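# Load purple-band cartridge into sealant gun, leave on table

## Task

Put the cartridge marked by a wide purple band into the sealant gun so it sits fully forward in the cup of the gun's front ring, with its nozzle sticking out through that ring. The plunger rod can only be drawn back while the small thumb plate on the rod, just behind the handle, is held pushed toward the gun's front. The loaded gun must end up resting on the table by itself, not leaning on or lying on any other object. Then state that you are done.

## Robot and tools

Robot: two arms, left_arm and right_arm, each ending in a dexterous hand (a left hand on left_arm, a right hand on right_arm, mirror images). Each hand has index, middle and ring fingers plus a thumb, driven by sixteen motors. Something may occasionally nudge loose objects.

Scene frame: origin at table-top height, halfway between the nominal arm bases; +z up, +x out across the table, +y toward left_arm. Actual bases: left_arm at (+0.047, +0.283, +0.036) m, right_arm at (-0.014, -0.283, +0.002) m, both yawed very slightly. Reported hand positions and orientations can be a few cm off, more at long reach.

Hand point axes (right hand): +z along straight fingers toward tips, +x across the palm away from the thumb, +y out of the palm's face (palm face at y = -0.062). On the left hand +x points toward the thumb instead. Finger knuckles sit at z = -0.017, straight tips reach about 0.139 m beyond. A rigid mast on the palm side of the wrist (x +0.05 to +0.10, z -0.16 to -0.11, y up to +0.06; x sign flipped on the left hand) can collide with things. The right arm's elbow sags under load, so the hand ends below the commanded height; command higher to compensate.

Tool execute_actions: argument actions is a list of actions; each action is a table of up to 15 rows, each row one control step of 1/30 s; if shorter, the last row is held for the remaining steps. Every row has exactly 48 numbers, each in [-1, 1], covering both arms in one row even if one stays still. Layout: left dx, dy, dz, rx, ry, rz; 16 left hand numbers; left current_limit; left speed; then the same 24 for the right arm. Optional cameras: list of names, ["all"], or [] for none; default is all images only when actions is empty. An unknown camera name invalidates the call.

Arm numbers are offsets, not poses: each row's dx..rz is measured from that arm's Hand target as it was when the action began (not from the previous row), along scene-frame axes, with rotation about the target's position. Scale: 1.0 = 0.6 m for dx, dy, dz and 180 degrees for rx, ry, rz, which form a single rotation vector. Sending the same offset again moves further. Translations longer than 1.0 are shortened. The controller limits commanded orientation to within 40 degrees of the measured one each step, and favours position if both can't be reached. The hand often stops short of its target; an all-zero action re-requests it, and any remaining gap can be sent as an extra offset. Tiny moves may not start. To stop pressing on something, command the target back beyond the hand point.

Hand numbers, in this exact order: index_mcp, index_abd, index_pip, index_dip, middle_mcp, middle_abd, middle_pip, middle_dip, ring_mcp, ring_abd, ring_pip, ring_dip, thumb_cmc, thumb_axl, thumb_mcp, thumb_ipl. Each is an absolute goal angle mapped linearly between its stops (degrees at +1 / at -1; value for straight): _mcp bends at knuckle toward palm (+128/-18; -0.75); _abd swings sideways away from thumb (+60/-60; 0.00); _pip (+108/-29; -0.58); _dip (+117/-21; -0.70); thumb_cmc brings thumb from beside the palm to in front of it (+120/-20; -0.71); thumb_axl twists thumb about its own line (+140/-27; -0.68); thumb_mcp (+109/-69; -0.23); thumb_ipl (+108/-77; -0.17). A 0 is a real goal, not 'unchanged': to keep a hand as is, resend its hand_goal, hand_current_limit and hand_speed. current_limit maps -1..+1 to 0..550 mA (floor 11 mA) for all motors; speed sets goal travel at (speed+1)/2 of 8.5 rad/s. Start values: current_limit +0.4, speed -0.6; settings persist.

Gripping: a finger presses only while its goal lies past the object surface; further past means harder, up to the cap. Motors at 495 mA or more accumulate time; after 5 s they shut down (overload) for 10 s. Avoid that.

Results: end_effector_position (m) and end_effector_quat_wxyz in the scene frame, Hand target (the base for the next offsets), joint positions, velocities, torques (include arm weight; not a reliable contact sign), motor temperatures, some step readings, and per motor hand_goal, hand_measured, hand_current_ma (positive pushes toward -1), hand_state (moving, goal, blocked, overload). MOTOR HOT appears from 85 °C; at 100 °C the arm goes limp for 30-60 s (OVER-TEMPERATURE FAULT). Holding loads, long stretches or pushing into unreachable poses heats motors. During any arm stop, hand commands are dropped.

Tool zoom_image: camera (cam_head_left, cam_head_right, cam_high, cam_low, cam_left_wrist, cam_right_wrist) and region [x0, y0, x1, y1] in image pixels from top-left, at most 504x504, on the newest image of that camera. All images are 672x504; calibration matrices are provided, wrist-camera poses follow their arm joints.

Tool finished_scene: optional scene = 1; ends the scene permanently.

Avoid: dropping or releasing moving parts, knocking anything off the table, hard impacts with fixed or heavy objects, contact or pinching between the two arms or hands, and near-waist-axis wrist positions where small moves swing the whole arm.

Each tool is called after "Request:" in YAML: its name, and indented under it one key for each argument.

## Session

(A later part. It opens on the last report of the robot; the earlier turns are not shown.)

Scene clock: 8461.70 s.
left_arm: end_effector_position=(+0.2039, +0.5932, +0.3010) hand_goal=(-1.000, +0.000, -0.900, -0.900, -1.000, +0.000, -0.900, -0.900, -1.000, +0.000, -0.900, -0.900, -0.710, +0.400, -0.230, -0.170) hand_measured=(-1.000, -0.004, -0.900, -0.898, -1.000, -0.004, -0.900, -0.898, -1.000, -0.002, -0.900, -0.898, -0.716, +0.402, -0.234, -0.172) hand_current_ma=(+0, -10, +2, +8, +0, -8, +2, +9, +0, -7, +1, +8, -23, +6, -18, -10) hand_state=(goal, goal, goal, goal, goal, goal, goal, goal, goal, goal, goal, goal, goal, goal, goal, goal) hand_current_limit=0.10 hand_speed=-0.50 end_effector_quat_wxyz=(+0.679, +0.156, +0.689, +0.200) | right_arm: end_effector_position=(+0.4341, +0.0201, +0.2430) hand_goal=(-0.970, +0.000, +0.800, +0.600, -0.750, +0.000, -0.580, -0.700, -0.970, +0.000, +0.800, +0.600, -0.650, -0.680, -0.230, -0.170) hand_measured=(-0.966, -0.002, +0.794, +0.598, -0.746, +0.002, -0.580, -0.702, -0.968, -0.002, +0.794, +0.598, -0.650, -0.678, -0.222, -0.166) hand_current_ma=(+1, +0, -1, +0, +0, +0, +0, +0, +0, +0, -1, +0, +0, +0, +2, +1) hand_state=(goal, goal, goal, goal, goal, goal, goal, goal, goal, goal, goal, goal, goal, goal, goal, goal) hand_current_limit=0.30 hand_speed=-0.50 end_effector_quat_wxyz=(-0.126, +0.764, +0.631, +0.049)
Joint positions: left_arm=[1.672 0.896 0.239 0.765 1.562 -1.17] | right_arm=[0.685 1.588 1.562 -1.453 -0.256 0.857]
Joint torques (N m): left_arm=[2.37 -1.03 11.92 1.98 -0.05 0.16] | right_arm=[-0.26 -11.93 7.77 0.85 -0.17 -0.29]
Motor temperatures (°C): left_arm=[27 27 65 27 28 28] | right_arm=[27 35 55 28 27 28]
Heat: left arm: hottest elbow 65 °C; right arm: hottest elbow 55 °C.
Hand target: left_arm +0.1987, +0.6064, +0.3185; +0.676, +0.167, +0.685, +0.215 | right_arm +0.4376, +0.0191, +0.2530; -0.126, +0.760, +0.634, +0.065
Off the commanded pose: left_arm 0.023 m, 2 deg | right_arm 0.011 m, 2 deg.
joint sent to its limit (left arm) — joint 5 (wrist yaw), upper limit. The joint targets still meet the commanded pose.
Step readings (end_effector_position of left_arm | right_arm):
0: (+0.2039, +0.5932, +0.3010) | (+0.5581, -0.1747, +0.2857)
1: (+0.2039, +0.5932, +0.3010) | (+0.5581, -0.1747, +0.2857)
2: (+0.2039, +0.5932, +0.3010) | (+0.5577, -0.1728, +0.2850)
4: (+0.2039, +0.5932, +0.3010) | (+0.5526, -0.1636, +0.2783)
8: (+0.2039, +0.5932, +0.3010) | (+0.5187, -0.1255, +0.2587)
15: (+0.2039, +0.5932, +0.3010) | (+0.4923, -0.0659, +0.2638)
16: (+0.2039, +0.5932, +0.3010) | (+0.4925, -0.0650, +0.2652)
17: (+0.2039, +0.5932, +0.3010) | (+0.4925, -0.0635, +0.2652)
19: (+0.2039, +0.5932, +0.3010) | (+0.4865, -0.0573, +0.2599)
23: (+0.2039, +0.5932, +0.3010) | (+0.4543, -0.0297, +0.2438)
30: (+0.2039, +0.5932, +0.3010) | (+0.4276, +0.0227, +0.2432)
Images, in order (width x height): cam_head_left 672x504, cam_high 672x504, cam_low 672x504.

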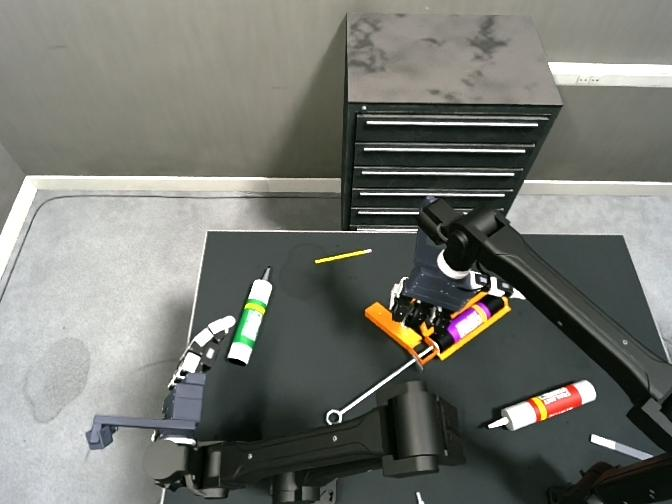

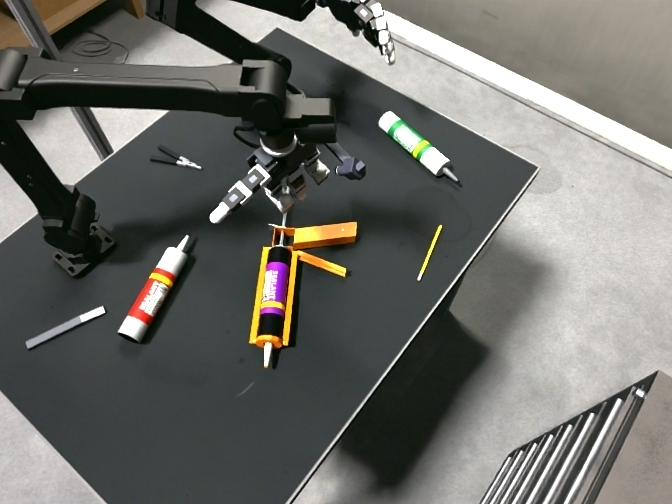

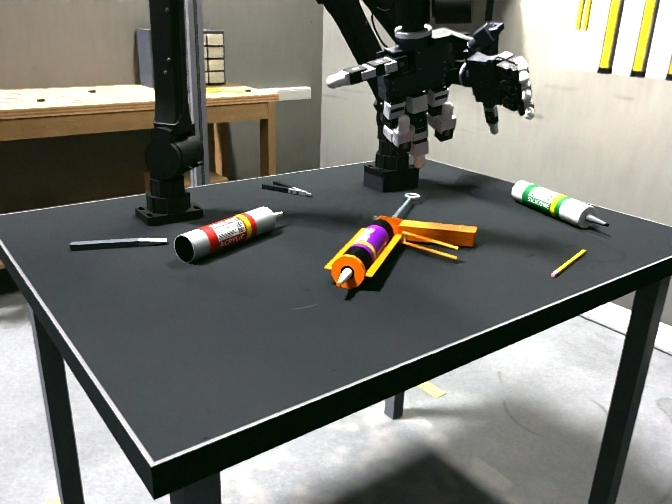

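Request:
zoom_image:
  camera: "cam_high"
  region: [225, 235, 325, 375]

Request:
execute_actions:
  actions:
    - [[0,0,0,0,0,0,-1,0,-0.9,-0.9,-1,0,-0.9,-0.9,-1,0,-0.9,-0.9,-0.71,0.4,-0.23,-0.17,0.1,-0.5,-0.035,0.053,-0.012,0.0153,-0.0025,0.0406,-0.97,0,0.8,0.6,-0.75,0,-0.58,-0.7,-0.97,0,0.8,0.6,-0.65,-0.68,-0.23,-0.17,0.3,-0.5],[0,0,0,0,0,0,-1,0,-0.9,-0.9,-1,0,-0.9,-0.9,-1,0,-0.9,-0.9,-0.71,0.4,-0.23,-0.17,0.1,-0.5,-0.071,0.106,-0.024,0.0305,-0.005,0.0812,-0.97,0,0.8,0.6,-0.75,0,-0.58,-0.7,-0.97,0,0.8,0.6,-0.65,-0.68,-0.23,-0.17,0.3,-0.5],[0,0,0,0,0,0,-1,0,-0.9,-0.9,-1,0,-0.9,-0.9,-1,0,-0.9,-0.9,-0.71,0.4,-0.23,-0.17,0.1,-0.5,-0.1065,0.159,-0.0358,0.0458,-0.0075,0.1219,-0.97,0,0.8,0.6,-0.75,0,-0.58,-0.7,-0.97,0,0.8,0.6,-0.65,-0.68,-0.23,-0.17,0.3,-0.5]]
    - [[0,0,0,0,0,0,-1,0,-0.9,-0.9,-1,0,-0.9,-0.9,-1,0,-0.9,-0.9,-0.71,0.4,-0.23,-0.17,0.1,-0.5,-0.035,0.053,-0.012,0.0153,-0.0025,0.0406,-0.97,0,0.8,0.6,-0.75,0,-0.58,-0.7,-0.97,0,0.8,0.6,-0.65,-0.68,-0.23,-0.17,0.3,-0.5],[0,0,0,0,0,0,-1,0,-0.9,-0.9,-1,0,-0.9,-0.9,-1,0,-0.9,-0.9,-0.71,0.4,-0.23,-0.17,0.1,-0.5,-0.071,0.106,-0.024,0.0305,-0.005,0.0812,-0.97,0,0.8,0.6,-0.75,0,-0.58,-0.7,-0.97,0,0.8,0.6,-0.65,-0.68,-0.23,-0.17,0.3,-0.5],[0,0,0,0,0,0,-1,0,-0.9,-0.9,-1,0,-0.9,-0.9,-1,0,-0.9,-0.9,-0.71,0.4,-0.23,-0.17,0.1,-0.5,-0.1065,0.159,-0.0358,0.0458,-0.0075,0.1219,-0.97,0,0.8,0.6,-0.75,0,-0.58,-0.7,-0.97,0,0.8,0.6,-0.65,-0.68,-0.23,-0.17,0.3,-0.5]]
  cameras: ["cam_low","cam_high","cam_head_left","cam_right_wrist"]

Scaled by 3.600 from the camera's 672x504 image, which has a finer 960x720 frame.

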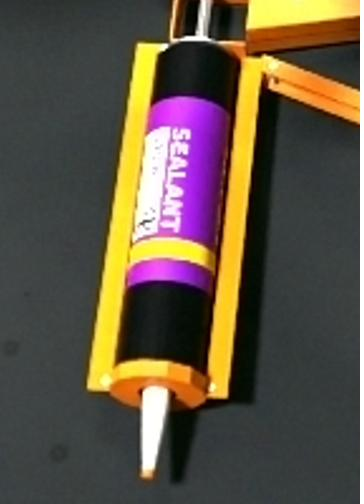

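Scene clock: 8478.90 s.
left_arm: end_effector_position=(+0.2039, +0.5932, +0.3010) hand_goal=(-1.000, +0.000, -0.900, -0.900, -1.000, +0.000, -0.900, -0.900, -1.000, +0.000, -0.900, -0.900, -0.710, +0.400, -0.230, -0.170) hand_measured=(-1.000, -0.004, -0.900, -0.898, -1.000, -0.004, -0.900, -0.898, -1.000, -0.002, -0.900, -0.898, -0.716, +0.402, -0.234, -0.172) hand_current_ma=(+0, -10, +2, +8, +0, -8, +2, +9, +0, -7, +1, +8, -23, +6, -18, -10) hand_state=(goal, goal, goal, goal, goal, goal, goal, goal, goal, goal, goal, goal, goal, goal, goal, goal) hand_current_limit=0.10 hand_speed=-0.50 end_effector_quat_wxyz=(+0.679, +0.156, +0.689, +0.200) | right_arm: end_effector_position=(+0.2999, +0.2025, +0.2047) hand_goal=(-0.970, +0.000, +0.800, +0.600, -0.750, +0.000, -0.580, -0.700, -0.970, +0.000, +0.800, +0.600, -0.650, -0.680, -0.230, -0.170) hand_measured=(-0.966, -0.002, +0.794, +0.598, -0.746, +0.000, -0.580, -0.702, -0.968, -0.002, +0.794, +0.598, -0.650, -0.678, -0.222, -0.166) hand_current_ma=(+1, +0, -1, +0, +0, +0, +0, +0, +0, +0, -1, +0, +0, +0, +2, +1) hand_state=(goal, goal, goal, goal, goal, goal, goal, goal, goal, goal, goal, goal, goal, goal, goal, goal) hand_current_limit=0.30 hand_speed=-0.50 end_effector_quat_wxyz=(-0.233, +0.447, +0.857, +0.107)
Joint positions: left_arm=[1.672 0.896 0.239 0.765 1.562 -1.17] | right_arm=[0.961 1.579 1.398 -1.238 -0.498 0.361]
Joint torques (N m): left_arm=[2.37 -1.14 12 1.91 -0.06 0.16] | right_arm=[-0.38 -9.76 9.39 1.03 -0.48 -0.31]
Motor temperatures (°C): left_arm=[27 27 65 27 28 28] | right_arm=[27 36 54 28 27 28]
Heat: left arm: hottest elbow 65 °C; right arm: hottest elbow 54 °C.
Hand target: left_arm +0.1987, +0.6064, +0.3185; +0.676, +0.167, +0.685, +0.215 | right_arm +0.3098, +0.2099, +0.2101; -0.231, +0.442, +0.859, +0.118
Off the commanded pose: left_arm 0.023 m, 2 deg | right_arm 0.013 m, 1 deg.
joint sent to its limit (left arm) — joint 5 (wrist yaw), upper limit. The joint targets still meet the commanded pose.
Step readings (end_effector_position of left_arm | right_arm):
0: (+0.2039, +0.5932, +0.3010) | (+0.4341, +0.0202, +0.2430)
1: (+0.2039, +0.5932, +0.3010) | (+0.4341, +0.0202, +0.2428)
2: (+0.2039, +0.5932, +0.3010) | (+0.4335, +0.0218, +0.2420)
4: (+0.2039, +0.5932, +0.3010) | (+0.4278, +0.0310, +0.2374)
8: (+0.2039, +0.5932, +0.3010) | (+0.3920, +0.0691, +0.2239)
15: (+0.2039, +0.5932, +0.3010) | (+0.3616, +0.1141, +0.2214)
16: (+0.2039, +0.5932, +0.3010) | (+0.3623, +0.1147, +0.2217)
17: (+0.2039, +0.5932, +0.3010) | (+0.3624, +0.1169, +0.2220)
19: (+0.2039, +0.5932, +0.3010) | (+0.3594, +0.1270, +0.2211)
23: (+0.2039, +0.5932, +0.3010) | (+0.3317, +0.1627, +0.2160)
30: (+0.2039, +0.5932, +0.3010) | (+0.2959, +0.2016, +0.2108)
camera_calibration:
cam_right_wrist: T_world_to_cam=[[0.904997, -0.196438, -0.37735, -0.126245], [0.0349834, -0.849641, 0.526199, -0.00975608], [-0.423978, -0.48941, -0.762051, 0.500972], [0, 0, 0, 1]] pos_world=[0.326993, 0.212092, 0.339261]
Images, in order (width x height): cam_head_left 672x504, cam_high 672x504, cam_low 672x504, cam_right_wrist 672x504.

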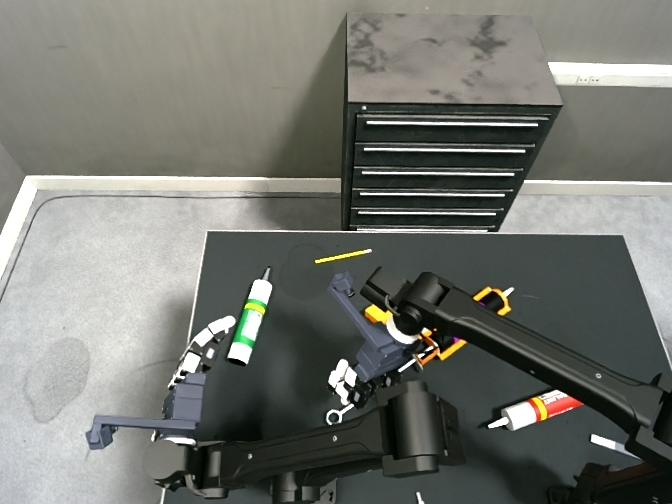

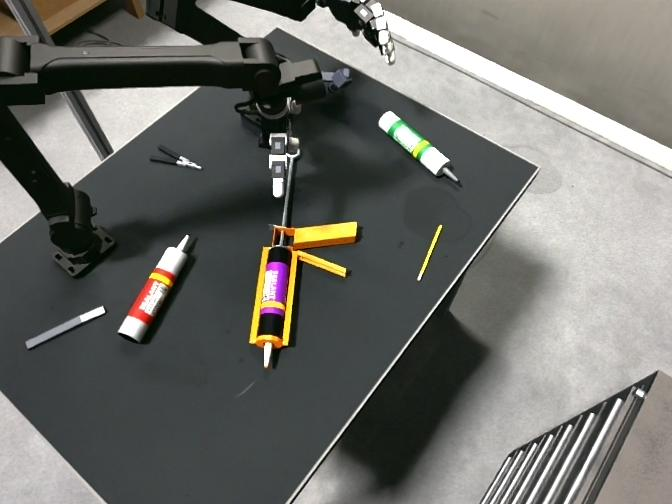

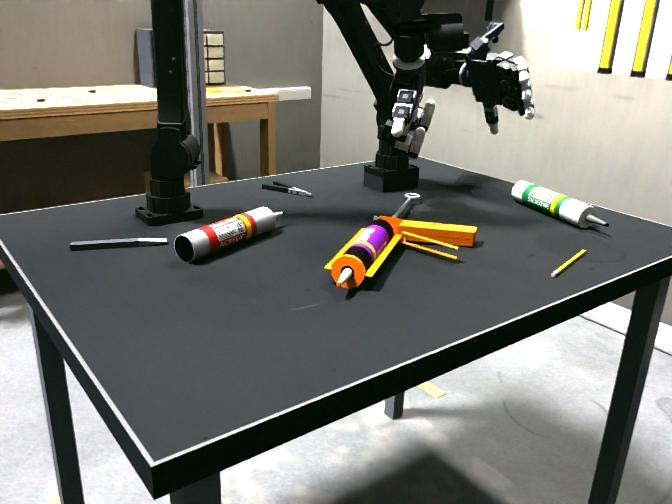

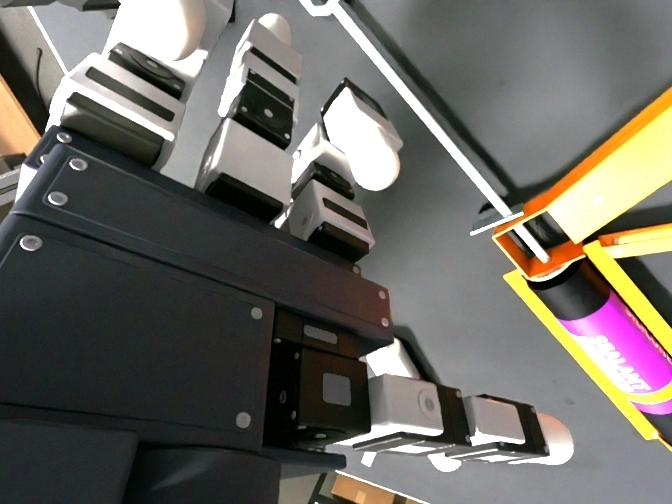

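Request:
zoom_image:
  camera: "cam_right_wrist"
  region: [460, 180, 620, 320]

Scaled by 3.150 from the camera's 672x504 image, which has a finer 960x720 frame.

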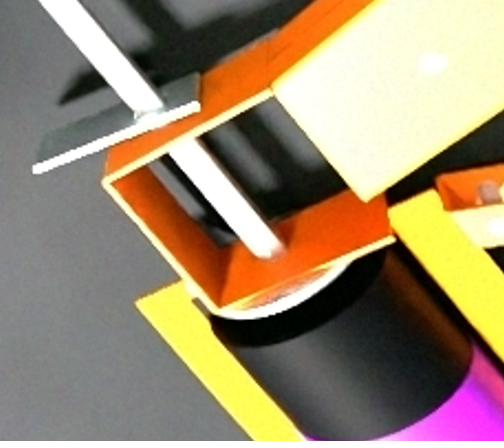

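Request:
execute_actions:
  actions:
    - [[0,0,0,0,0,0,-1,0,-0.9,-0.9,-1,0,-0.9,-0.9,-1,0,-0.9,-0.9,-0.71,0.4,-0.23,-0.17,0.1,-0.5,-0.005,0.01,-0.03,0,0,0,-0.97,0,0.8,0.6,-0.75,0,-0.58,-0.7,-0.97,0,0.8,0.6,-0.65,-0.68,-0.23,-0.17,0.3,-0.5],[0,0,0,0,0,0,-1,0,-0.9,-0.9,-1,0,-0.9,-0.9,-1,0,-0.9,-0.9,-0.71,0.4,-0.23,-0.17,0.1,-0.5,-0.015,0.04,-0.06,0,0,0,-0.97,0,0.8,0.6,-0.75,0,-0.58,-0.7,-0.97,0,0.8,0.6,-0.65,-0.68,-0.23,-0.17,0.3,-0.5],[0,0,0,0,0,0,-1,0,-0.9,-0.9,-1,0,-0.9,-0.9,-1,0,-0.9,-0.9,-0.71,0.4,-0.23,-0.17,0.1,-0.5,-0.03,0.07,-0.065,0,0,0,-0.97,0,0.8,0.6,-0.75,0,-0.58,-0.7,-0.97,0,0.8,0.6,-0.65,-0.68,-0.23,-0.17,0.3,-0.5],[0,0,0,0,0,0,-1,0,-0.9,-0.9,-1,0,-0.9,-0.9,-1,0,-0.9,-0.9,-0.71,0.4,-0.23,-0.17,0.1,-0.5,-0.045,0.1,-0.067,0,0,0,-0.97,0,0.8,0.6,-0.75,0,-0.58,-0.7,-0.97,0,0.8,0.6,-0.65,-0.68,-0.23,-0.17,0.3,-0.5]]
  cameras: ["cam_low","cam_high","cam_head_left","cam_right_wrist"]

Request:
zoom_image:
  camera: "cam_head_left"
  region: [300, 370, 400, 445]

Request:
zoom_image:
  camera: "cam_right_wrist"
  region: [200, 0, 400, 150]

Scene clock: 8503.60 s.
left_arm: end_effector_position=(+0.2039, +0.5932, +0.3010) hand_goal=(-1.000, +0.000, -0.900, -0.900, -1.000, +0.000, -0.900, -0.900, -1.000, +0.000, -0.900, -0.900, -0.710, +0.400, -0.230, -0.170) hand_measured=(-1.000, -0.004, -0.900, -0.898, -1.000, -0.004, -0.900, -0.898, -1.000, -0.002, -0.900, -0.898, -0.716, +0.402, -0.234, -0.172) hand_current_ma=(+0, -10, +2, +8, +0, -8, +2, +9, +0, -7, +1, +8, -23, +6, -18, -10) hand_state=(goal, goal, goal, goal, goal, goal, goal, goal, goal, goal, goal, goal, goal, goal, goal, goal) hand_current_limit=0.10 hand_speed=-0.50 end_effector_quat_wxyz=(+0.679, +0.156, +0.689, +0.200) | right_arm: end_effector_position=(+0.2691, +0.2590, +0.1527) hand_goal=(-0.970, +0.000, +0.800, +0.600, -0.750, +0.000, -0.580, -0.700, -0.970, +0.000, +0.800, +0.600, -0.650, -0.680, -0.230, -0.170) hand_measured=(-0.968, -0.002, +0.794, +0.598, -0.748, +0.000, -0.580, -0.702, -0.968, -0.002, +0.794, +0.598, -0.650, -0.678, -0.222, -0.166) hand_current_ma=(+0, +0, -1, +0, +0, +0, +0, +0, +0, +0, -1, +0, +0, +0, +2, +1) hand_state=(goal, goal, goal, goal, goal, goal, goal, goal, goal, goal, goal, goal, goal, goal, goal, goal) hand_current_limit=0.30 hand_speed=-0.50 end_effector_quat_wxyz=(-0.235, +0.439, +0.862, +0.097)
Joint positions: left_arm=[1.672 0.896 0.239 0.765 1.562 -1.17] | right_arm=[1.071 1.689 1.398 -1.097 -0.482 0.458]
Joint torques (N m): left_arm=[2.32 -1.08 11.99 1.94 -0.07 0.14] | right_arm=[-0.38 -11.81 10.41 1.09 -0.27 -0.11]
Motor temperatures (°C): left_arm=[27 27 65 27 28 28] | right_arm=[27 35 56 29 28 28]
Heat: left arm: hottest elbow 65 °C; right arm: hottest elbow 56 °C.
Hand target: left_arm +0.1987, +0.6064, +0.3185; +0.676, +0.167, +0.685, +0.215 | right_arm +0.2828, +0.2698, +0.1699; -0.231, +0.442, +0.859, +0.118
Off the commanded pose: left_arm 0.023 m, 2 deg | right_arm 0.025 m, 3 deg.
joint sent to its limit (left arm) — joint 5 (wrist yaw), upper limit. The joint targets still meet the commanded pose.
Step readings (end_effector_position of left_arm | right_arm):
0: (+0.2039, +0.5932, +0.3010) | (+0.2999, +0.2025, +0.2048)
1: (+0.2039, +0.5932, +0.3010) | (+0.3000, +0.2026, +0.2048)
2: (+0.2039, +0.5932, +0.3010) | (+0.3005, +0.2034, +0.2053)
4: (+0.2039, +0.5932, +0.3010) | (+0.3039, +0.2097, +0.2054)
8: (+0.2039, +0.5932, +0.3010) | (+0.2989, +0.2331, +0.1912)
15: (+0.2039, +0.5932, +0.3010) | (+0.2668, +0.2601, +0.1544)
camera_calibration:
cam_right_wrist: T_world_to_cam=[[0.906508, -0.180117, -0.38184, -0.110821], [0.0589219, -0.841602, 0.536874, 0.056483], [-0.418057, -0.509179, -0.752306, 0.477988], [0, 0, 0, 1]] pos_world=[0.296958, 0.270957, 0.286953]
Images, in order (width x height): cam_head_left 672x504, cam_high 672x504, cam_low 672x504, cam_right_wrist 672x504.

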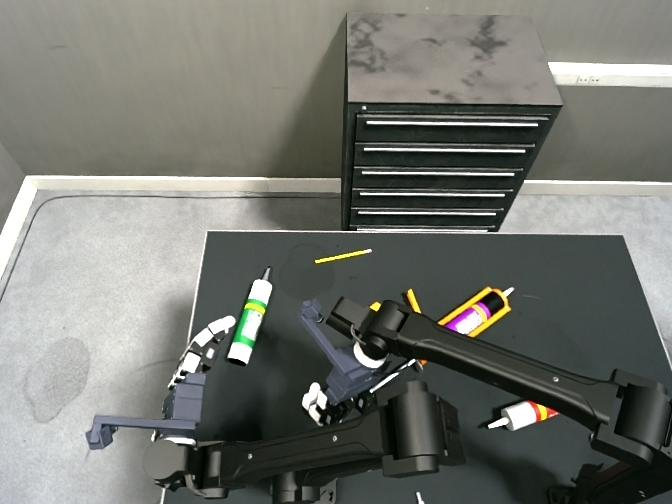

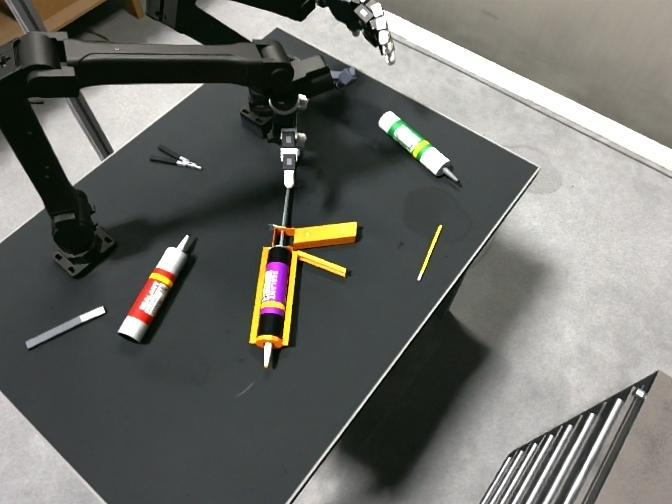

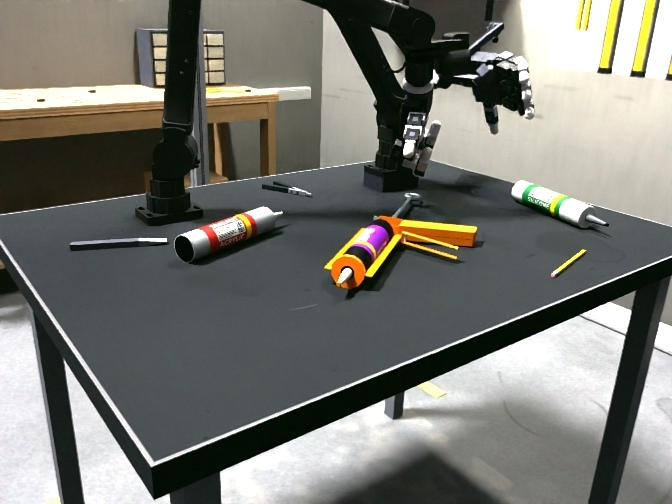

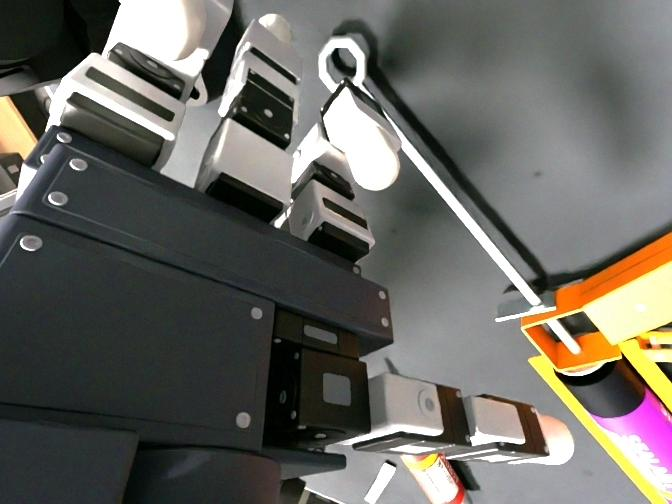

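Scaled by 5.040 from the camera's 672x504 image, which has a finer 960x720 frame.

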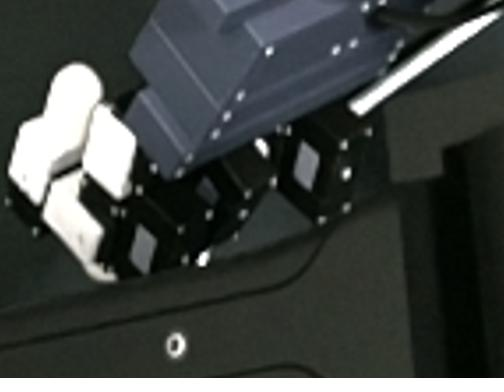

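Scaled by 2.520 from the camera's 672x504 image, which has a finer 960x720 frame.

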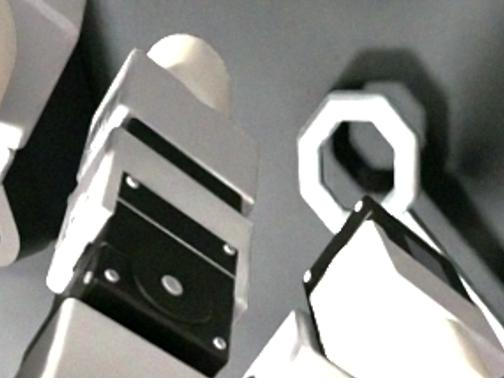

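Request:
execute_actions:
  actions:
    - [[0,0,0,0,0,0,-1,0,-0.9,-0.9,-1,0,-0.9,-0.9,-1,0,-0.9,-0.9,-0.71,0.4,-0.23,-0.17,0.1,-0.5,0,0,-0.02,0,0,0,-0.97,0,0.8,0.6,-0.75,0,-0.58,-0.7,-0.97,0,0.8,0.6,-0.65,-0.68,-0.23,-0.17,0.3,-0.5],[0,0,0,0,0,0,-1,0,-0.9,-0.9,-1,0,-0.9,-0.9,-1,0,-0.9,-0.9,-0.71,0.4,-0.23,-0.17,0.1,-0.5,0.003,0.004,-0.04,0,0,0,-0.97,0,0.8,0.6,-0.75,0,-0.58,-0.7,-0.97,0,0.8,0.6,-0.65,-0.68,-0.23,-0.17,0.3,-0.5],[0,0,0,0,0,0,-1,0,-0.9,-0.9,-1,0,-0.9,-0.9,-1,0,-0.9,-0.9,-0.71,0.4,-0.23,-0.17,0.1,-0.5,0.005,0.005,-0.056,0,0,0,-0.97,0,0.8,0.6,-0.75,0,-0.58,-0.7,-0.97,0,0.8,0.6,-0.65,-0.68,-0.23,-0.17,0.3,-0.5]]
  cameras: ["cam_low","cam_high","cam_right_wrist"]

Request:
zoom_image:
  camera: "cam_right_wrist"
  region: [200, 0, 400, 150]

Request:
zoom_image:
  camera: "cam_high"
  region: [240, 110, 340, 210]

Scene clock: 8526.13 s.
left_arm: end_effector_position=(+0.2039, +0.5932, +0.3010) hand_goal=(-1.000, +0.000, -0.900, -0.900, -1.000, +0.000, -0.900, -0.900, -1.000, +0.000, -0.900, -0.900, -0.710, +0.400, -0.230, -0.170) hand_measured=(-1.000, -0.004, -0.900, -0.898, -1.000, -0.004, -0.900, -0.898, -1.000, -0.002, -0.900, -0.898, -0.716, +0.402, -0.234, -0.172) hand_current_ma=(+0, -10, +2, +8, +0, -8, +2, +9, +0, -7, +1, +8, -23, +6, -18, -10) hand_state=(goal, goal, goal, goal, goal, goal, goal, goal, goal, goal, goal, goal, goal, goal, goal, goal) hand_current_limit=0.10 hand_speed=-0.50 end_effector_quat_wxyz=(+0.679, +0.156, +0.689, +0.200) | right_arm: end_effector_position=(+0.2773, +0.2729, +0.1422) hand_goal=(-0.970, +0.000, +0.800, +0.600, -0.750, +0.000, -0.580, -0.700, -0.970, +0.000, +0.800, +0.600, -0.650, -0.680, -0.230, -0.170) hand_measured=(-0.968, -0.002, +0.794, +0.598, -0.748, +0.000, -0.580, -0.702, -0.968, -0.002, +0.794, +0.598, -0.650, -0.678, -0.222, -0.166) hand_current_ma=(+0, +0, -1, +0, +0, +0, +0, +0, +0, +0, -1, +0, +0, +0, +2, +1) hand_state=(goal, goal, goal, goal, goal, goal, goal, goal, goal, goal, goal, goal, goal, goal, goal, goal) hand_current_limit=0.30 hand_speed=-0.50 end_effector_quat_wxyz=(-0.233, +0.433, +0.863, +0.118)
Joint positions: left_arm=[1.672 0.896 0.239 0.765 1.562 -1.17] | right_arm=[1.071 1.716 1.39 -1.019 -0.482 0.458]
Joint torques (N m): left_arm=[2.32 -1.32 12.05 1.91 -0.07 0.11] | right_arm=[-0.5 -11.28 7.79 1.2 -0.25 -0.11]
Motor temperatures (°C): left_arm=[27 27 65 27 28 28] | right_arm=[27 36 57 29 28 28]
Heat: left arm: hottest elbow 65 °C; right arm: hottest elbow 57 °C.
Hand target: left_arm +0.1987, +0.6064, +0.3185; +0.676, +0.167, +0.685, +0.215 | right_arm +0.2858, +0.2729, +0.1364; -0.231, +0.442, +0.859, +0.119
Off the commanded pose: left_arm 0.023 m, 2 deg | right_arm 0.010 m, 1 deg.
joint sent to its limit (left arm) — joint 5 (wrist yaw), upper limit. The joint targets still meet the commanded pose.
Step readings (end_effector_position of left_arm | right_arm):
0: (+0.2039, +0.5932, +0.3010) | (+0.2691, +0.2590, +0.1527)
1: (+0.2039, +0.5932, +0.3010) | (+0.2691, +0.2590, +0.1527)
2: (+0.2039, +0.5932, +0.3010) | (+0.2694, +0.2595, +0.1530)
4: (+0.2039, +0.5932, +0.3010) | (+0.2714, +0.2629, +0.1544)
8: (+0.2039, +0.5932, +0.3010) | (+0.2763, +0.2713, +0.1547)
15: (+0.2039, +0.5932, +0.3010) | (+0.2772, +0.2727, +0.1435)
camera_calibration:
cam_right_wrist: T_world_to_cam=[[0.914565, -0.166619, -0.368522, -0.127495], [0.0469586, -0.861284, 0.505949, 0.0865665], [-0.401703, -0.480028, -0.779877, 0.471948], [0, 0, 0, 1]] pos_world=[0.30212, 0.279864, 0.277278]
Images, in order (width x height): cam_high 672x504, cam_low 672x504, cam_right_wrist 672x504.

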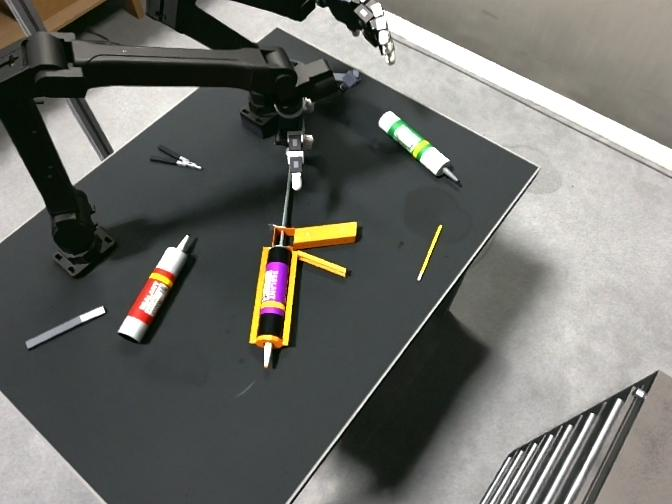

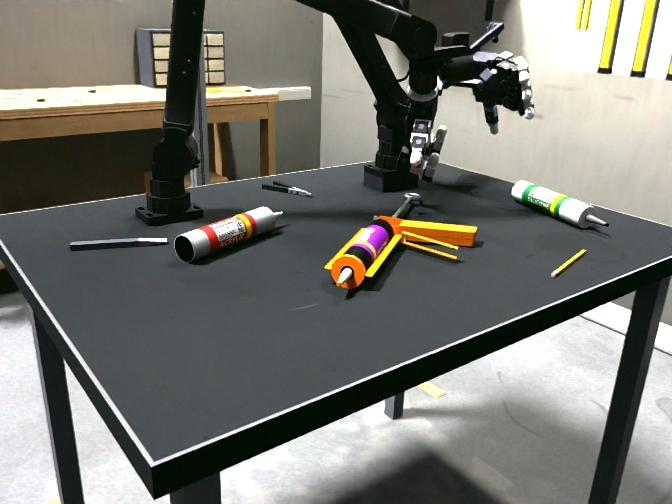

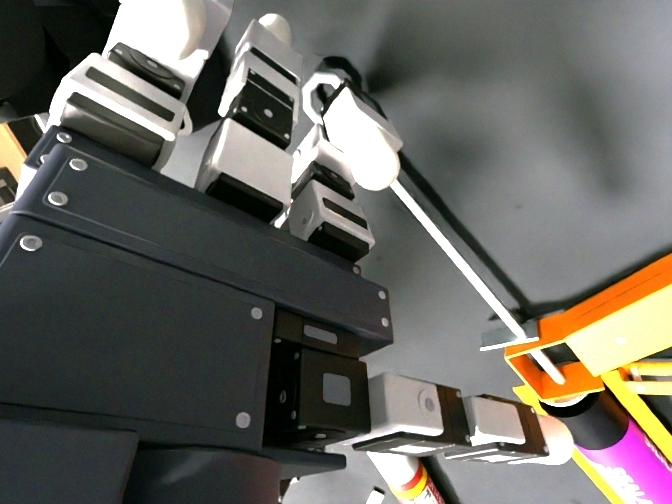

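Scaled by 2.520 from the camera's 672x504 image, which has a finer 960x720 frame.

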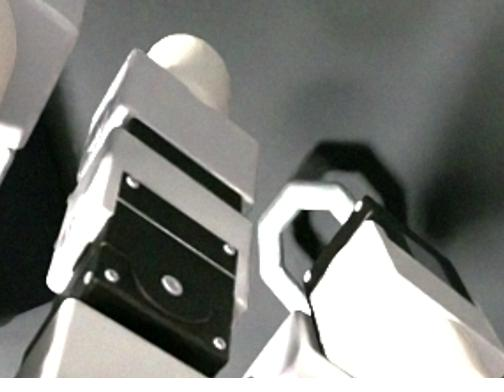

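Scaled by 5.040 from the camera's 672x504 image, which has a finer 960x720 frame.

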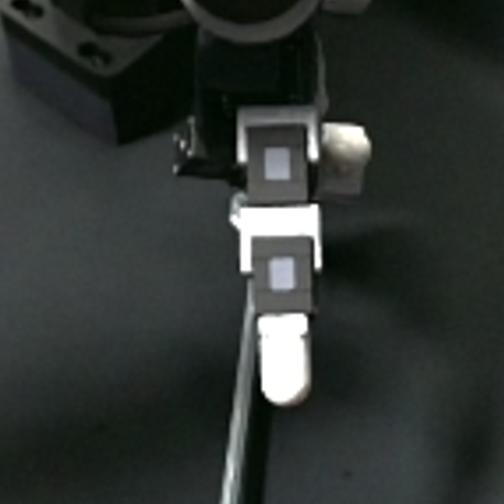

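Request:
execute_actions:
  actions:
    - [[0,0,-0.02,0,0,0,-1,0,-0.9,-0.9,-1,0,-0.9,-0.9,-1,0,-0.9,-0.9,-0.71,0.4,-0.23,-0.17,0.1,-0.5,0,0,-0.02,0,0,0,-0.97,0,0.8,0.6,-0.75,0,-0.58,-0.7,-0.97,0,0.8,0.6,-0.65,-0.68,-0.23,-0.17,0.3,-0.5]]
    - [[0,0,0,0,0,0,-1,0,-0.9,-0.9,-1,0,-0.9,-0.9,-1,0,-0.9,-0.9,-0.71,0.4,-0.23,-0.17,0.1,-0.5,0,0,-0.02,0,0,0,-0.97,0,0.8,0.6,-0.75,0,-0.58,-0.7,-0.97,0,0.8,0.6,-0.65,-0.68,-0.23,-0.17,0.3,-0.5]]
  cameras: ["cam_right_wrist","cam_high"]

Scene clock: 8544.47 s.
left_arm: end_effector_position=(+0.2036, +0.5970, +0.2946) hand_goal=(-1.000, +0.000, -0.900, -0.900, -1.000, +0.000, -0.900, -0.900, -1.000, +0.000, -0.900, -0.900, -0.710, +0.400, -0.230, -0.170) hand_measured=(-1.000, -0.004, -0.900, -0.898, -1.000, -0.004, -0.900, -0.898, -1.000, -0.002, -0.900, -0.898, -0.716, +0.402, -0.234, -0.172) hand_current_ma=(+0, -10, +2, +8, +0, -8, +2, +9, +0, -7, +1, +8, -23, +6, -18, -10) hand_state=(goal, goal, goal, goal, goal, goal, goal, goal, goal, goal, goal, goal, goal, goal, goal, goal) hand_current_limit=0.10 hand_speed=-0.50 end_effector_quat_wxyz=(+0.679, +0.156, +0.689, +0.200) | right_arm: end_effector_position=(+0.2776, +0.2734, +0.1192) hand_goal=(-0.970, +0.000, +0.800, +0.600, -0.750, +0.000, -0.580, -0.700, -0.970, +0.000, +0.800, +0.600, -0.650, -0.680, -0.230, -0.170) hand_measured=(-0.968, -0.002, +0.794, +0.598, -0.748, +0.000, -0.580, -0.702, -0.968, -0.002, +0.794, +0.598, -0.650, -0.678, -0.222, -0.166) hand_current_ma=(+0, +0, -1, +0, +0, +0, +0, +0, +0, +0, -1, +0, +0, +0, +2, +1) hand_state=(goal, goal, goal, goal, goal, goal, goal, goal, goal, goal, goal, goal, goal, goal, goal, goal) hand_current_limit=0.30 hand_speed=-0.50 end_effector_quat_wxyz=(-0.233, +0.433, +0.863, +0.119)
Joint positions: left_arm=[1.673 0.931 0.239 0.772 1.562 -1.142] | right_arm=[1.071 1.737 1.355 -0.96 -0.482 0.458]
Joint torques (N m): left_arm=[2.26 -1.85 10.37 2.22 -0.04 0.23] | right_arm=[-0.5 -11.11 7.54 1.21 -0.26 -0.11]
Motor temperatures (°C): left_arm=[27 27 65 27 28 28] | right_arm=[27 35 53 29 28 28]
Heat: left arm: hottest elbow 65 °C; right arm: hottest elbow 53 °C.
Hand target: left_arm +0.1986, +0.6064, +0.3066; +0.676, +0.167, +0.685, +0.215 | right_arm +0.2858, +0.2729, +0.1124; -0.231, +0.442, +0.859, +0.119
Off the commanded pose: left_arm 0.016 m, 2 deg | right_arm 0.011 m, 1 deg.
joint sent to its limit (left arm) — joint 5 (wrist yaw), upper limit. The joint targets still meet the commanded pose.
Step readings (end_effector_position of left_arm | right_arm):
0: (+0.2039, +0.5932, +0.3010) | (+0.2773, +0.2729, +0.1422)
1: (+0.2039, +0.5932, +0.3010) | (+0.2773, +0.2729, +0.1422)
2: (+0.2039, +0.5934, +0.3007) | (+0.2774, +0.2731, +0.1420)
4: (+0.2039, +0.5943, +0.2990) | (+0.2778, +0.2739, +0.1413)
8: (+0.2037, +0.5968, +0.2944) | (+0.2776, +0.2734, +0.1363)
15: (+0.2036, +0.5971, +0.2942) | (+0.2774, +0.2732, +0.1316)
16: (+0.2036, +0.5971, +0.2944) | (+0.2775, +0.2733, +0.1317)
17: (+0.2036, +0.5971, +0.2944) | (+0.2777, +0.2736, +0.1316)
19: (+0.2036, +0.5970, +0.2945) | (+0.2781, +0.2743, +0.1305)
23: (+0.2036, +0.5970, +0.2945) | (+0.2777, +0.2737, +0.1248)
30: (+0.2036, +0.5970, +0.2946) | (+0.2774, +0.2732, +0.1191)
camera_calibration:
cam_right_wrist: T_world_to_cam=[[0.91494, -0.16599, -0.367876, -0.136522], [0.0464612, -0.862128, 0.504556, 0.0991458], [-0.400907, -0.478731, -0.781083, 0.45402], [0, 0, 0, 1]] pos_world=[0.302323, 0.280168, 0.254379]
Images, in order (width x height): cam_high 672x504, cam_right_wrist 672x504.

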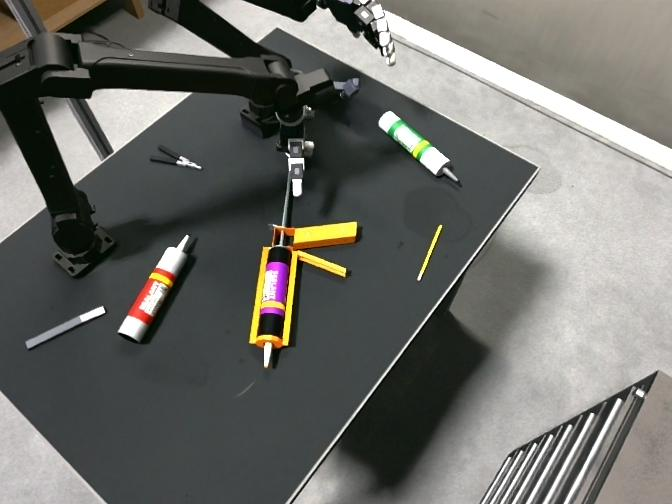

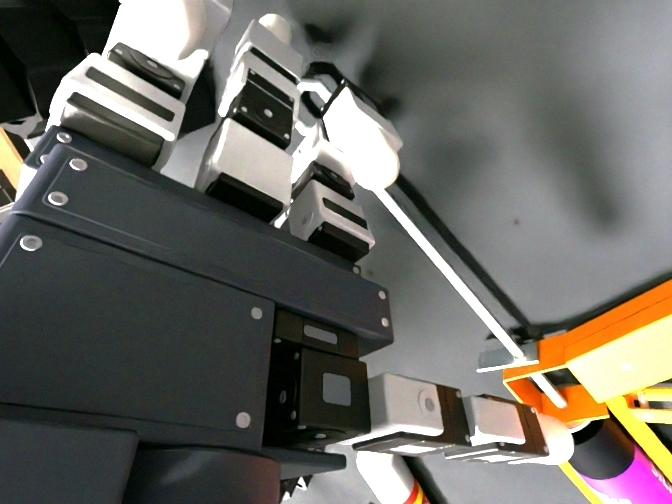

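Request:
zoom_image:
  camera: "cam_right_wrist"
  region: [260, 40, 460, 220]

Request:
execute_actions:
  actions: []
  cameras: ["cam_head_left","cam_head_right"]

Scaled by 2.520 from the camera's 672x504 image, which has a finer 960x720 frame.

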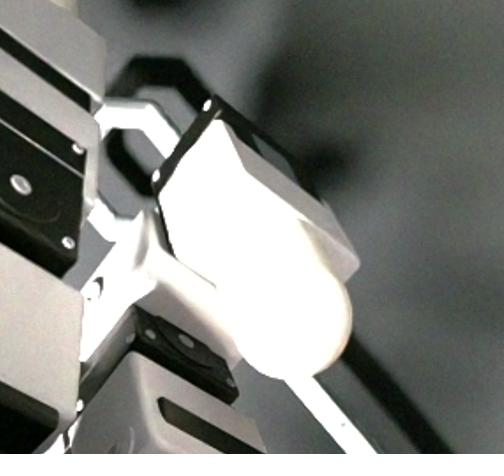

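Scene clock: 8563.67 s.
left_arm: end_effector_position=(+0.2036, +0.5970, +0.2946) hand_goal=(-1.000, +0.000, -0.900, -0.900, -1.000, +0.000, -0.900, -0.900, -1.000, +0.000, -0.900, -0.900, -0.710, +0.400, -0.230, -0.170) hand_measured=(-1.000, -0.004, -0.900, -0.898, -1.000, -0.004, -0.900, -0.898, -1.000, -0.002, -0.900, -0.898, -0.716, +0.402, -0.234, -0.172) hand_current_ma=(+0, -10, +2, +8, +0, -8, +2, +9, +0, -7, +1, +8, -23, +6, -18, -10) hand_state=(goal, goal, goal, goal, goal, goal, goal, goal, goal, goal, goal, goal, goal, goal, goal, goal) hand_current_limit=0.10 hand_speed=-0.50 end_effector_quat_wxyz=(+0.679, +0.156, +0.689, +0.200) | right_arm: end_effector_position=(+0.2776, +0.2734, +0.1192) hand_goal=(-0.970, +0.000, +0.800, +0.600, -0.750, +0.000, -0.580, -0.700, -0.970, +0.000, +0.800, +0.600, -0.650, -0.680, -0.230, -0.170) hand_measured=(-0.968, -0.002, +0.794, +0.598, -0.748, +0.000, -0.580, -0.702, -0.968, -0.002, +0.794, +0.598, -0.650, -0.678, -0.222, -0.166) hand_current_ma=(+0, +0, -1, +0, +0, +0, +0, +0, +0, +0, -1, +0, +0, +0, +2, +1) hand_state=(goal, goal, goal, goal, goal, goal, goal, goal, goal, goal, goal, goal, goal, goal, goal, goal) hand_current_limit=0.30 hand_speed=-0.50 end_effector_quat_wxyz=(-0.233, +0.433, +0.863, +0.119)
Joint positions: left_arm=[1.673 0.931 0.239 0.772 1.562 -1.142] | right_arm=[1.071 1.737 1.355 -0.96 -0.482 0.458]
Joint velocities: within noise
Joint torques (N m): left_arm=[1.9 -1.32 10.5 2.11 -0.03 0.22] | right_arm=[-0.56 -11.22 7.6 1.21 -0.25 -0.11]
Motor temperatures (°C): left_arm=[27 27 65 27 28 28] | right_arm=[27 36 53 29 28 28]
Heat: left arm: hottest elbow 65 °C; right arm: hottest elbow 53 °C.
Hand target: left_arm +0.1986, +0.6064, +0.3066; +0.676, +0.167, +0.685, +0.215 | right_arm +0.2858, +0.2729, +0.1124; -0.231, +0.442, +0.859, +0.119
Off the commanded pose: left_arm 0.016 m, 2 deg | right_arm 0.011 m, 1 deg.
Images, in order (width x height): cam_head_left 672x504, cam_head_right 672x504.

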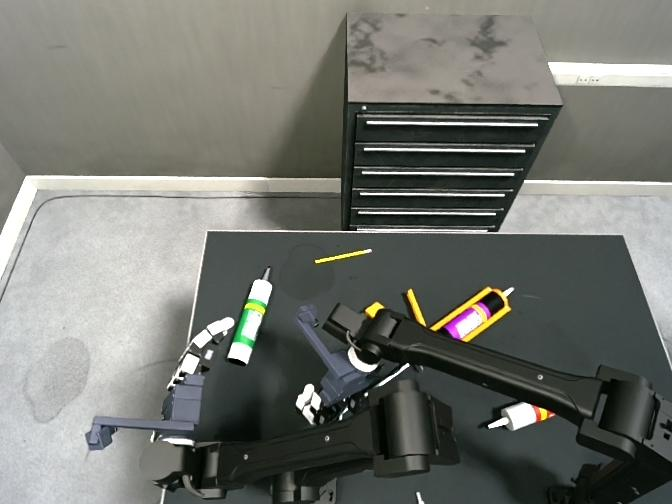

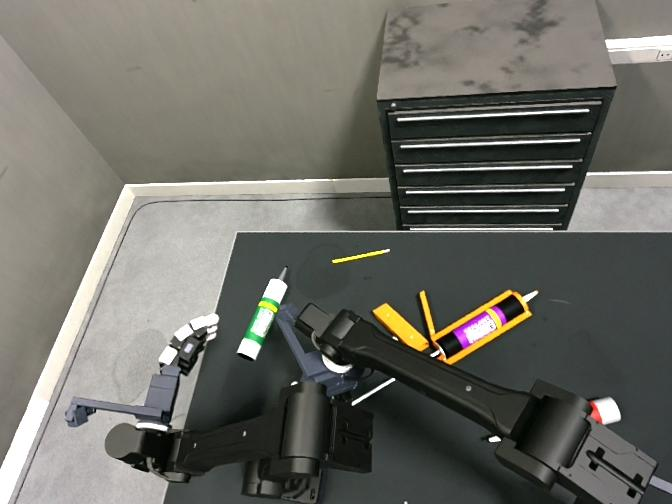

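Request:
execute_actions:
  actions:
    - [[0,0,0,0,0,0,-1,0,-0.9,-0.9,-1,0,-0.9,-0.9,-1,0,-0.9,-0.9,-0.71,0.4,-0.23,-0.17,0.1,-0.5,-0.0128,-0.0092,-0.006,0,0,0,-0.97,0,0.8,0.6,-0.75,0,-0.58,-0.7,-0.97,0,0.8,0.6,-0.65,-0.68,-0.23,-0.17,0.3,-0.5]]
  cameras: ["cam_right_wrist"]

Request:
zoom_image:
  camera: "cam_right_wrist"
  region: [200, 0, 400, 200]

Scene clock: 8588.67 s.
left_arm: end_effector_position=(+0.2036, +0.5970, +0.2946) hand_goal=(-1.000, +0.000, -0.900, -0.900, -1.000, +0.000, -0.900, -0.900, -1.000, +0.000, -0.900, -0.900, -0.710, +0.400, -0.230, -0.170) hand_measured=(-1.000, -0.004, -0.900, -0.898, -1.000, -0.004, -0.900, -0.898, -1.000, -0.002, -0.900, -0.898, -0.716, +0.402, -0.234, -0.172) hand_current_ma=(+0, -10, +2, +8, +0, -8, +2, +9, +0, -7, +1, +8, -23, +6, -18, -10) hand_state=(goal, goal, goal, goal, goal, goal, goal, goal, goal, goal, goal, goal, goal, goal, goal, goal) hand_current_limit=0.10 hand_speed=-0.50 end_effector_quat_wxyz=(+0.679, +0.156, +0.689, +0.200) | right_arm: end_effector_position=(+0.2737, +0.2656, +0.1051) hand_goal=(-0.970, +0.000, +0.800, +0.600, -0.750, +0.000, -0.580, -0.700, -0.970, +0.000, +0.800, +0.600, -0.650, -0.680, -0.230, -0.170) hand_measured=(-0.968, -0.002, +0.794, +0.598, -0.748, +0.000, -0.580, -0.702, -0.968, -0.002, +0.794, +0.598, -0.650, -0.678, -0.222, -0.166) hand_current_ma=(+0, +0, -1, +0, +0, +0, +0, +0, +0, +0, -1, +0, +0, +0, +2, +1) hand_state=(goal, goal, goal, goal, goal, goal, goal, goal, goal, goal, goal, goal, goal, goal, goal, goal) hand_current_limit=0.30 hand_speed=-0.50 end_effector_quat_wxyz=(-0.233, +0.438, +0.861, +0.111)
Joint positions: left_arm=[1.673 0.931 0.239 0.772 1.562 -1.142] | right_arm=[1.071 1.737 1.32 -0.94 -0.481 0.465]
Joint torques (N m): left_arm=[1.96 -1.79 10.51 2.11 -0.04 0.26] | right_arm=[0.09 -12.34 7.51 1.2 -0.25 -0.07]
Motor temperatures (°C): left_arm=[27 27 64 27 28 28] | right_arm=[27 36 52 29 28 28]
Heat: left arm: hottest elbow 64 °C; right arm: hottest elbow 52 °C.
Hand target: left_arm +0.1986, +0.6064, +0.3066; +0.676, +0.167, +0.685, +0.215 | right_arm +0.2782, +0.2674, +0.1088; -0.231, +0.442, +0.859, +0.119
Off the commanded pose: left_arm 0.016 m, 2 deg | right_arm 0.006 m, 1 deg.
joint sent to its limit (left arm) — joint 5 (wrist yaw), upper limit. The joint targets still meet the commanded pose.
Step readings (end_effector_position of left_arm | right_arm):
0: (+0.2036, +0.5970, +0.2946) | (+0.2776, +0.2734, +0.1192)
1: (+0.2036, +0.5970, +0.2946) | (+0.2776, +0.2734, +0.1192)
2: (+0.2036, +0.5970, +0.2946) | (+0.2775, +0.2732, +0.1184)
4: (+0.2036, +0.5970, +0.2946) | (+0.2771, +0.2725, +0.1161)
8: (+0.2036, +0.5970, +0.2946) | (+0.2742, +0.2667, +0.1073)
15: (+0.2036, +0.5970, +0.2946) | (+0.2737, +0.2655, +0.1051)
camera_calibration:
cam_right_wrist: T_world_to_cam=[[0.910923, -0.176614, -0.372862, -0.135117], [0.0458407, -0.85482, 0.516896, 0.0965508], [-0.410021, -0.487945, -0.77058, 0.441558], [0, 0, 0, 1]] pos_world=[0.299704, 0.274126, 0.239969]
Images, in order (width x height): cam_right_wrist 672x504.

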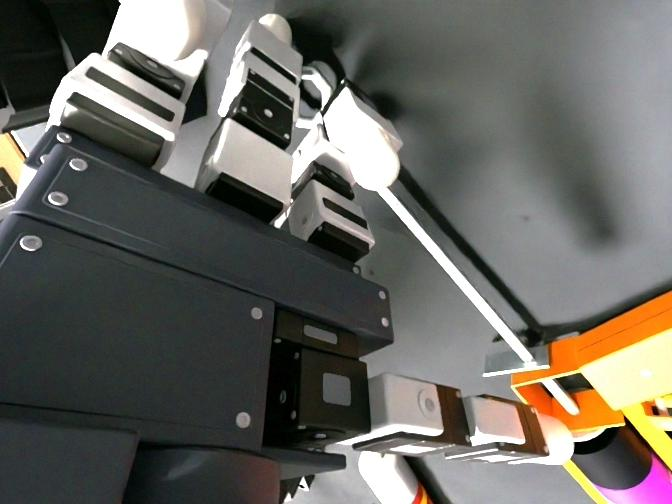

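Scaled by 2.520 from the camera's 672x504 image, which has a finer 960x720 frame.

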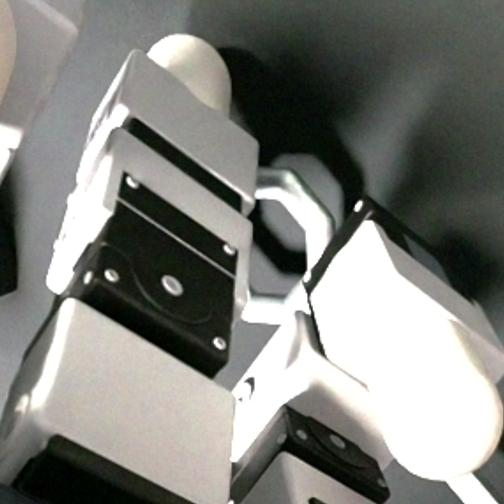

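Request:
execute_actions:
  actions:
    - [[0,0,0,0,0,0,-1,0,-0.9,-0.9,-1,0,-0.9,-0.9,-1,0,-0.9,-0.9,-0.71,0.4,-0.23,-0.17,0.1,-0.5,0.0048,-0.0068,0.015,0,0,0,-0.97,0,0.8,0.6,-0.75,0,-0.58,-0.7,-0.97,0,0.8,0.6,-0.65,-0.68,-0.23,-0.17,0.3,-0.5]]
  cameras: ["cam_right_wrist"]

Request:
zoom_image:
  camera: "cam_right_wrist"
  region: [200, 0, 400, 200]

Scene clock: 8594.07 s.
left_arm: end_effector_position=(+0.2036, +0.5970, +0.2946) hand_goal=(-1.000, +0.000, -0.900, -0.900, -1.000, +0.000, -0.900, -0.900, -1.000, +0.000, -0.900, -0.900, -0.710, +0.400, -0.230, -0.170) hand_measured=(-1.000, -0.004, -0.900, -0.898, -1.000, -0.004, -0.900, -0.898, -1.000, -0.002, -0.900, -0.898, -0.716, +0.402, -0.234, -0.172) hand_current_ma=(+0, -10, +2, +8, +0, -8, +2, +9, +0, -7, +1, +8, -23, +6, -18, -10) hand_state=(goal, goal, goal, goal, goal, goal, goal, goal, goal, goal, goal, goal, goal, goal, goal, goal) hand_current_limit=0.10 hand_speed=-0.50 end_effector_quat_wxyz=(+0.679, +0.156, +0.689, +0.200) | right_arm: end_effector_position=(+0.2737, +0.2642, +0.1045) hand_goal=(-0.970, +0.000, +0.800, +0.600, -0.750, +0.000, -0.580, -0.700, -0.970, +0.000, +0.800, +0.600, -0.650, -0.680, -0.230, -0.170) hand_measured=(-0.968, -0.002, +0.794, +0.598, -0.748, +0.000, -0.580, -0.702, -0.968, -0.002, +0.794, +0.598, -0.650, -0.678, -0.222, -0.166) hand_current_ma=(+0, +0, -1, +0, +0, +0, +0, +0, +0, +0, -1, +0, +0, +0, +2, +1) hand_state=(goal, goal, goal, goal, goal, goal, goal, goal, goal, goal, goal, goal, goal, goal, goal, goal) hand_current_limit=0.30 hand_speed=-0.50 end_effector_quat_wxyz=(-0.233, +0.439, +0.861, +0.109)
Joint positions: left_arm=[1.673 0.931 0.239 0.772 1.562 -1.142] | right_arm=[1.07 1.737 1.32 -0.945 -0.481 0.465]
Joint torques (N m): left_arm=[1.96 -1.08 10.45 2 -0.04 0.24] | right_arm=[-0.56 -13.27 8.01 0.43 -0.32 -0.18]
Motor temperatures (°C): left_arm=[27 27 64 27 28 28] | right_arm=[27 36 52 29 28 28]
Heat: left arm: hottest elbow 64 °C; right arm: hottest elbow 52 °C.
Hand target: left_arm +0.1986, +0.6064, +0.3066; +0.676, +0.167, +0.685, +0.215 | right_arm +0.2811, +0.2633, +0.1178; -0.231, +0.442, +0.859, +0.119
Off the commanded pose: left_arm 0.016 m, 2 deg | right_arm 0.015 m, 1 deg.
joint sent to its limit (left arm) — joint 5 (wrist yaw), upper limit. The joint targets still meet the commanded pose.
Step readings (end_effector_position of left_arm | right_arm):
0: (+0.2036, +0.5970, +0.2946) | (+0.2737, +0.2656, +0.1051)
1: (+0.2036, +0.5970, +0.2946) | (+0.2737, +0.2656, +0.1051)
2: (+0.2036, +0.5970, +0.2946) | (+0.2737, +0.2656, +0.1051)
4: (+0.2036, +0.5970, +0.2946) | (+0.2737, +0.2656, +0.1051)
8: (+0.2036, +0.5970, +0.2946) | (+0.2737, +0.2650, +0.1049)
15: (+0.2036, +0.5970, +0.2946) | (+0.2738, +0.2643, +0.1046)
camera_calibration:
cam_right_wrist: T_world_to_cam=[[0.909722, -0.179311, -0.374503, -0.1343], [0.0463398, -0.852467, 0.520724, 0.0944968], [-0.412623, -0.491068, -0.767199, 0.441565], [0, 0, 0, 1]] pos_world=[0.299997, 0.273312, 0.239266]
Images, in order (width x height): cam_right_wrist 672x504.

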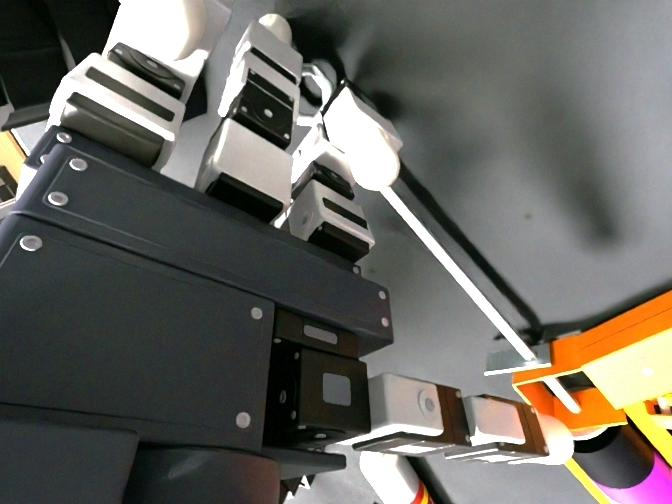

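Scaled by 2.520 from the camera's 672x504 image, which has a finer 960x720 frame.

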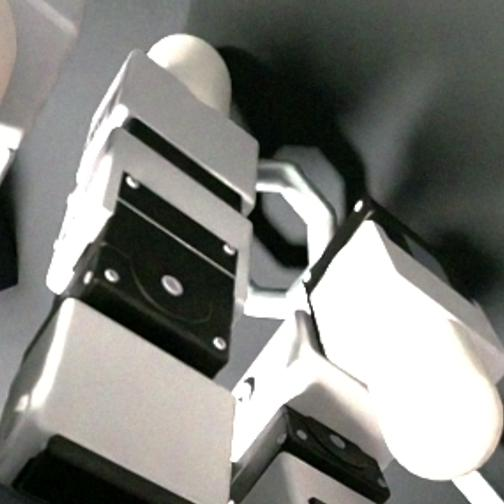

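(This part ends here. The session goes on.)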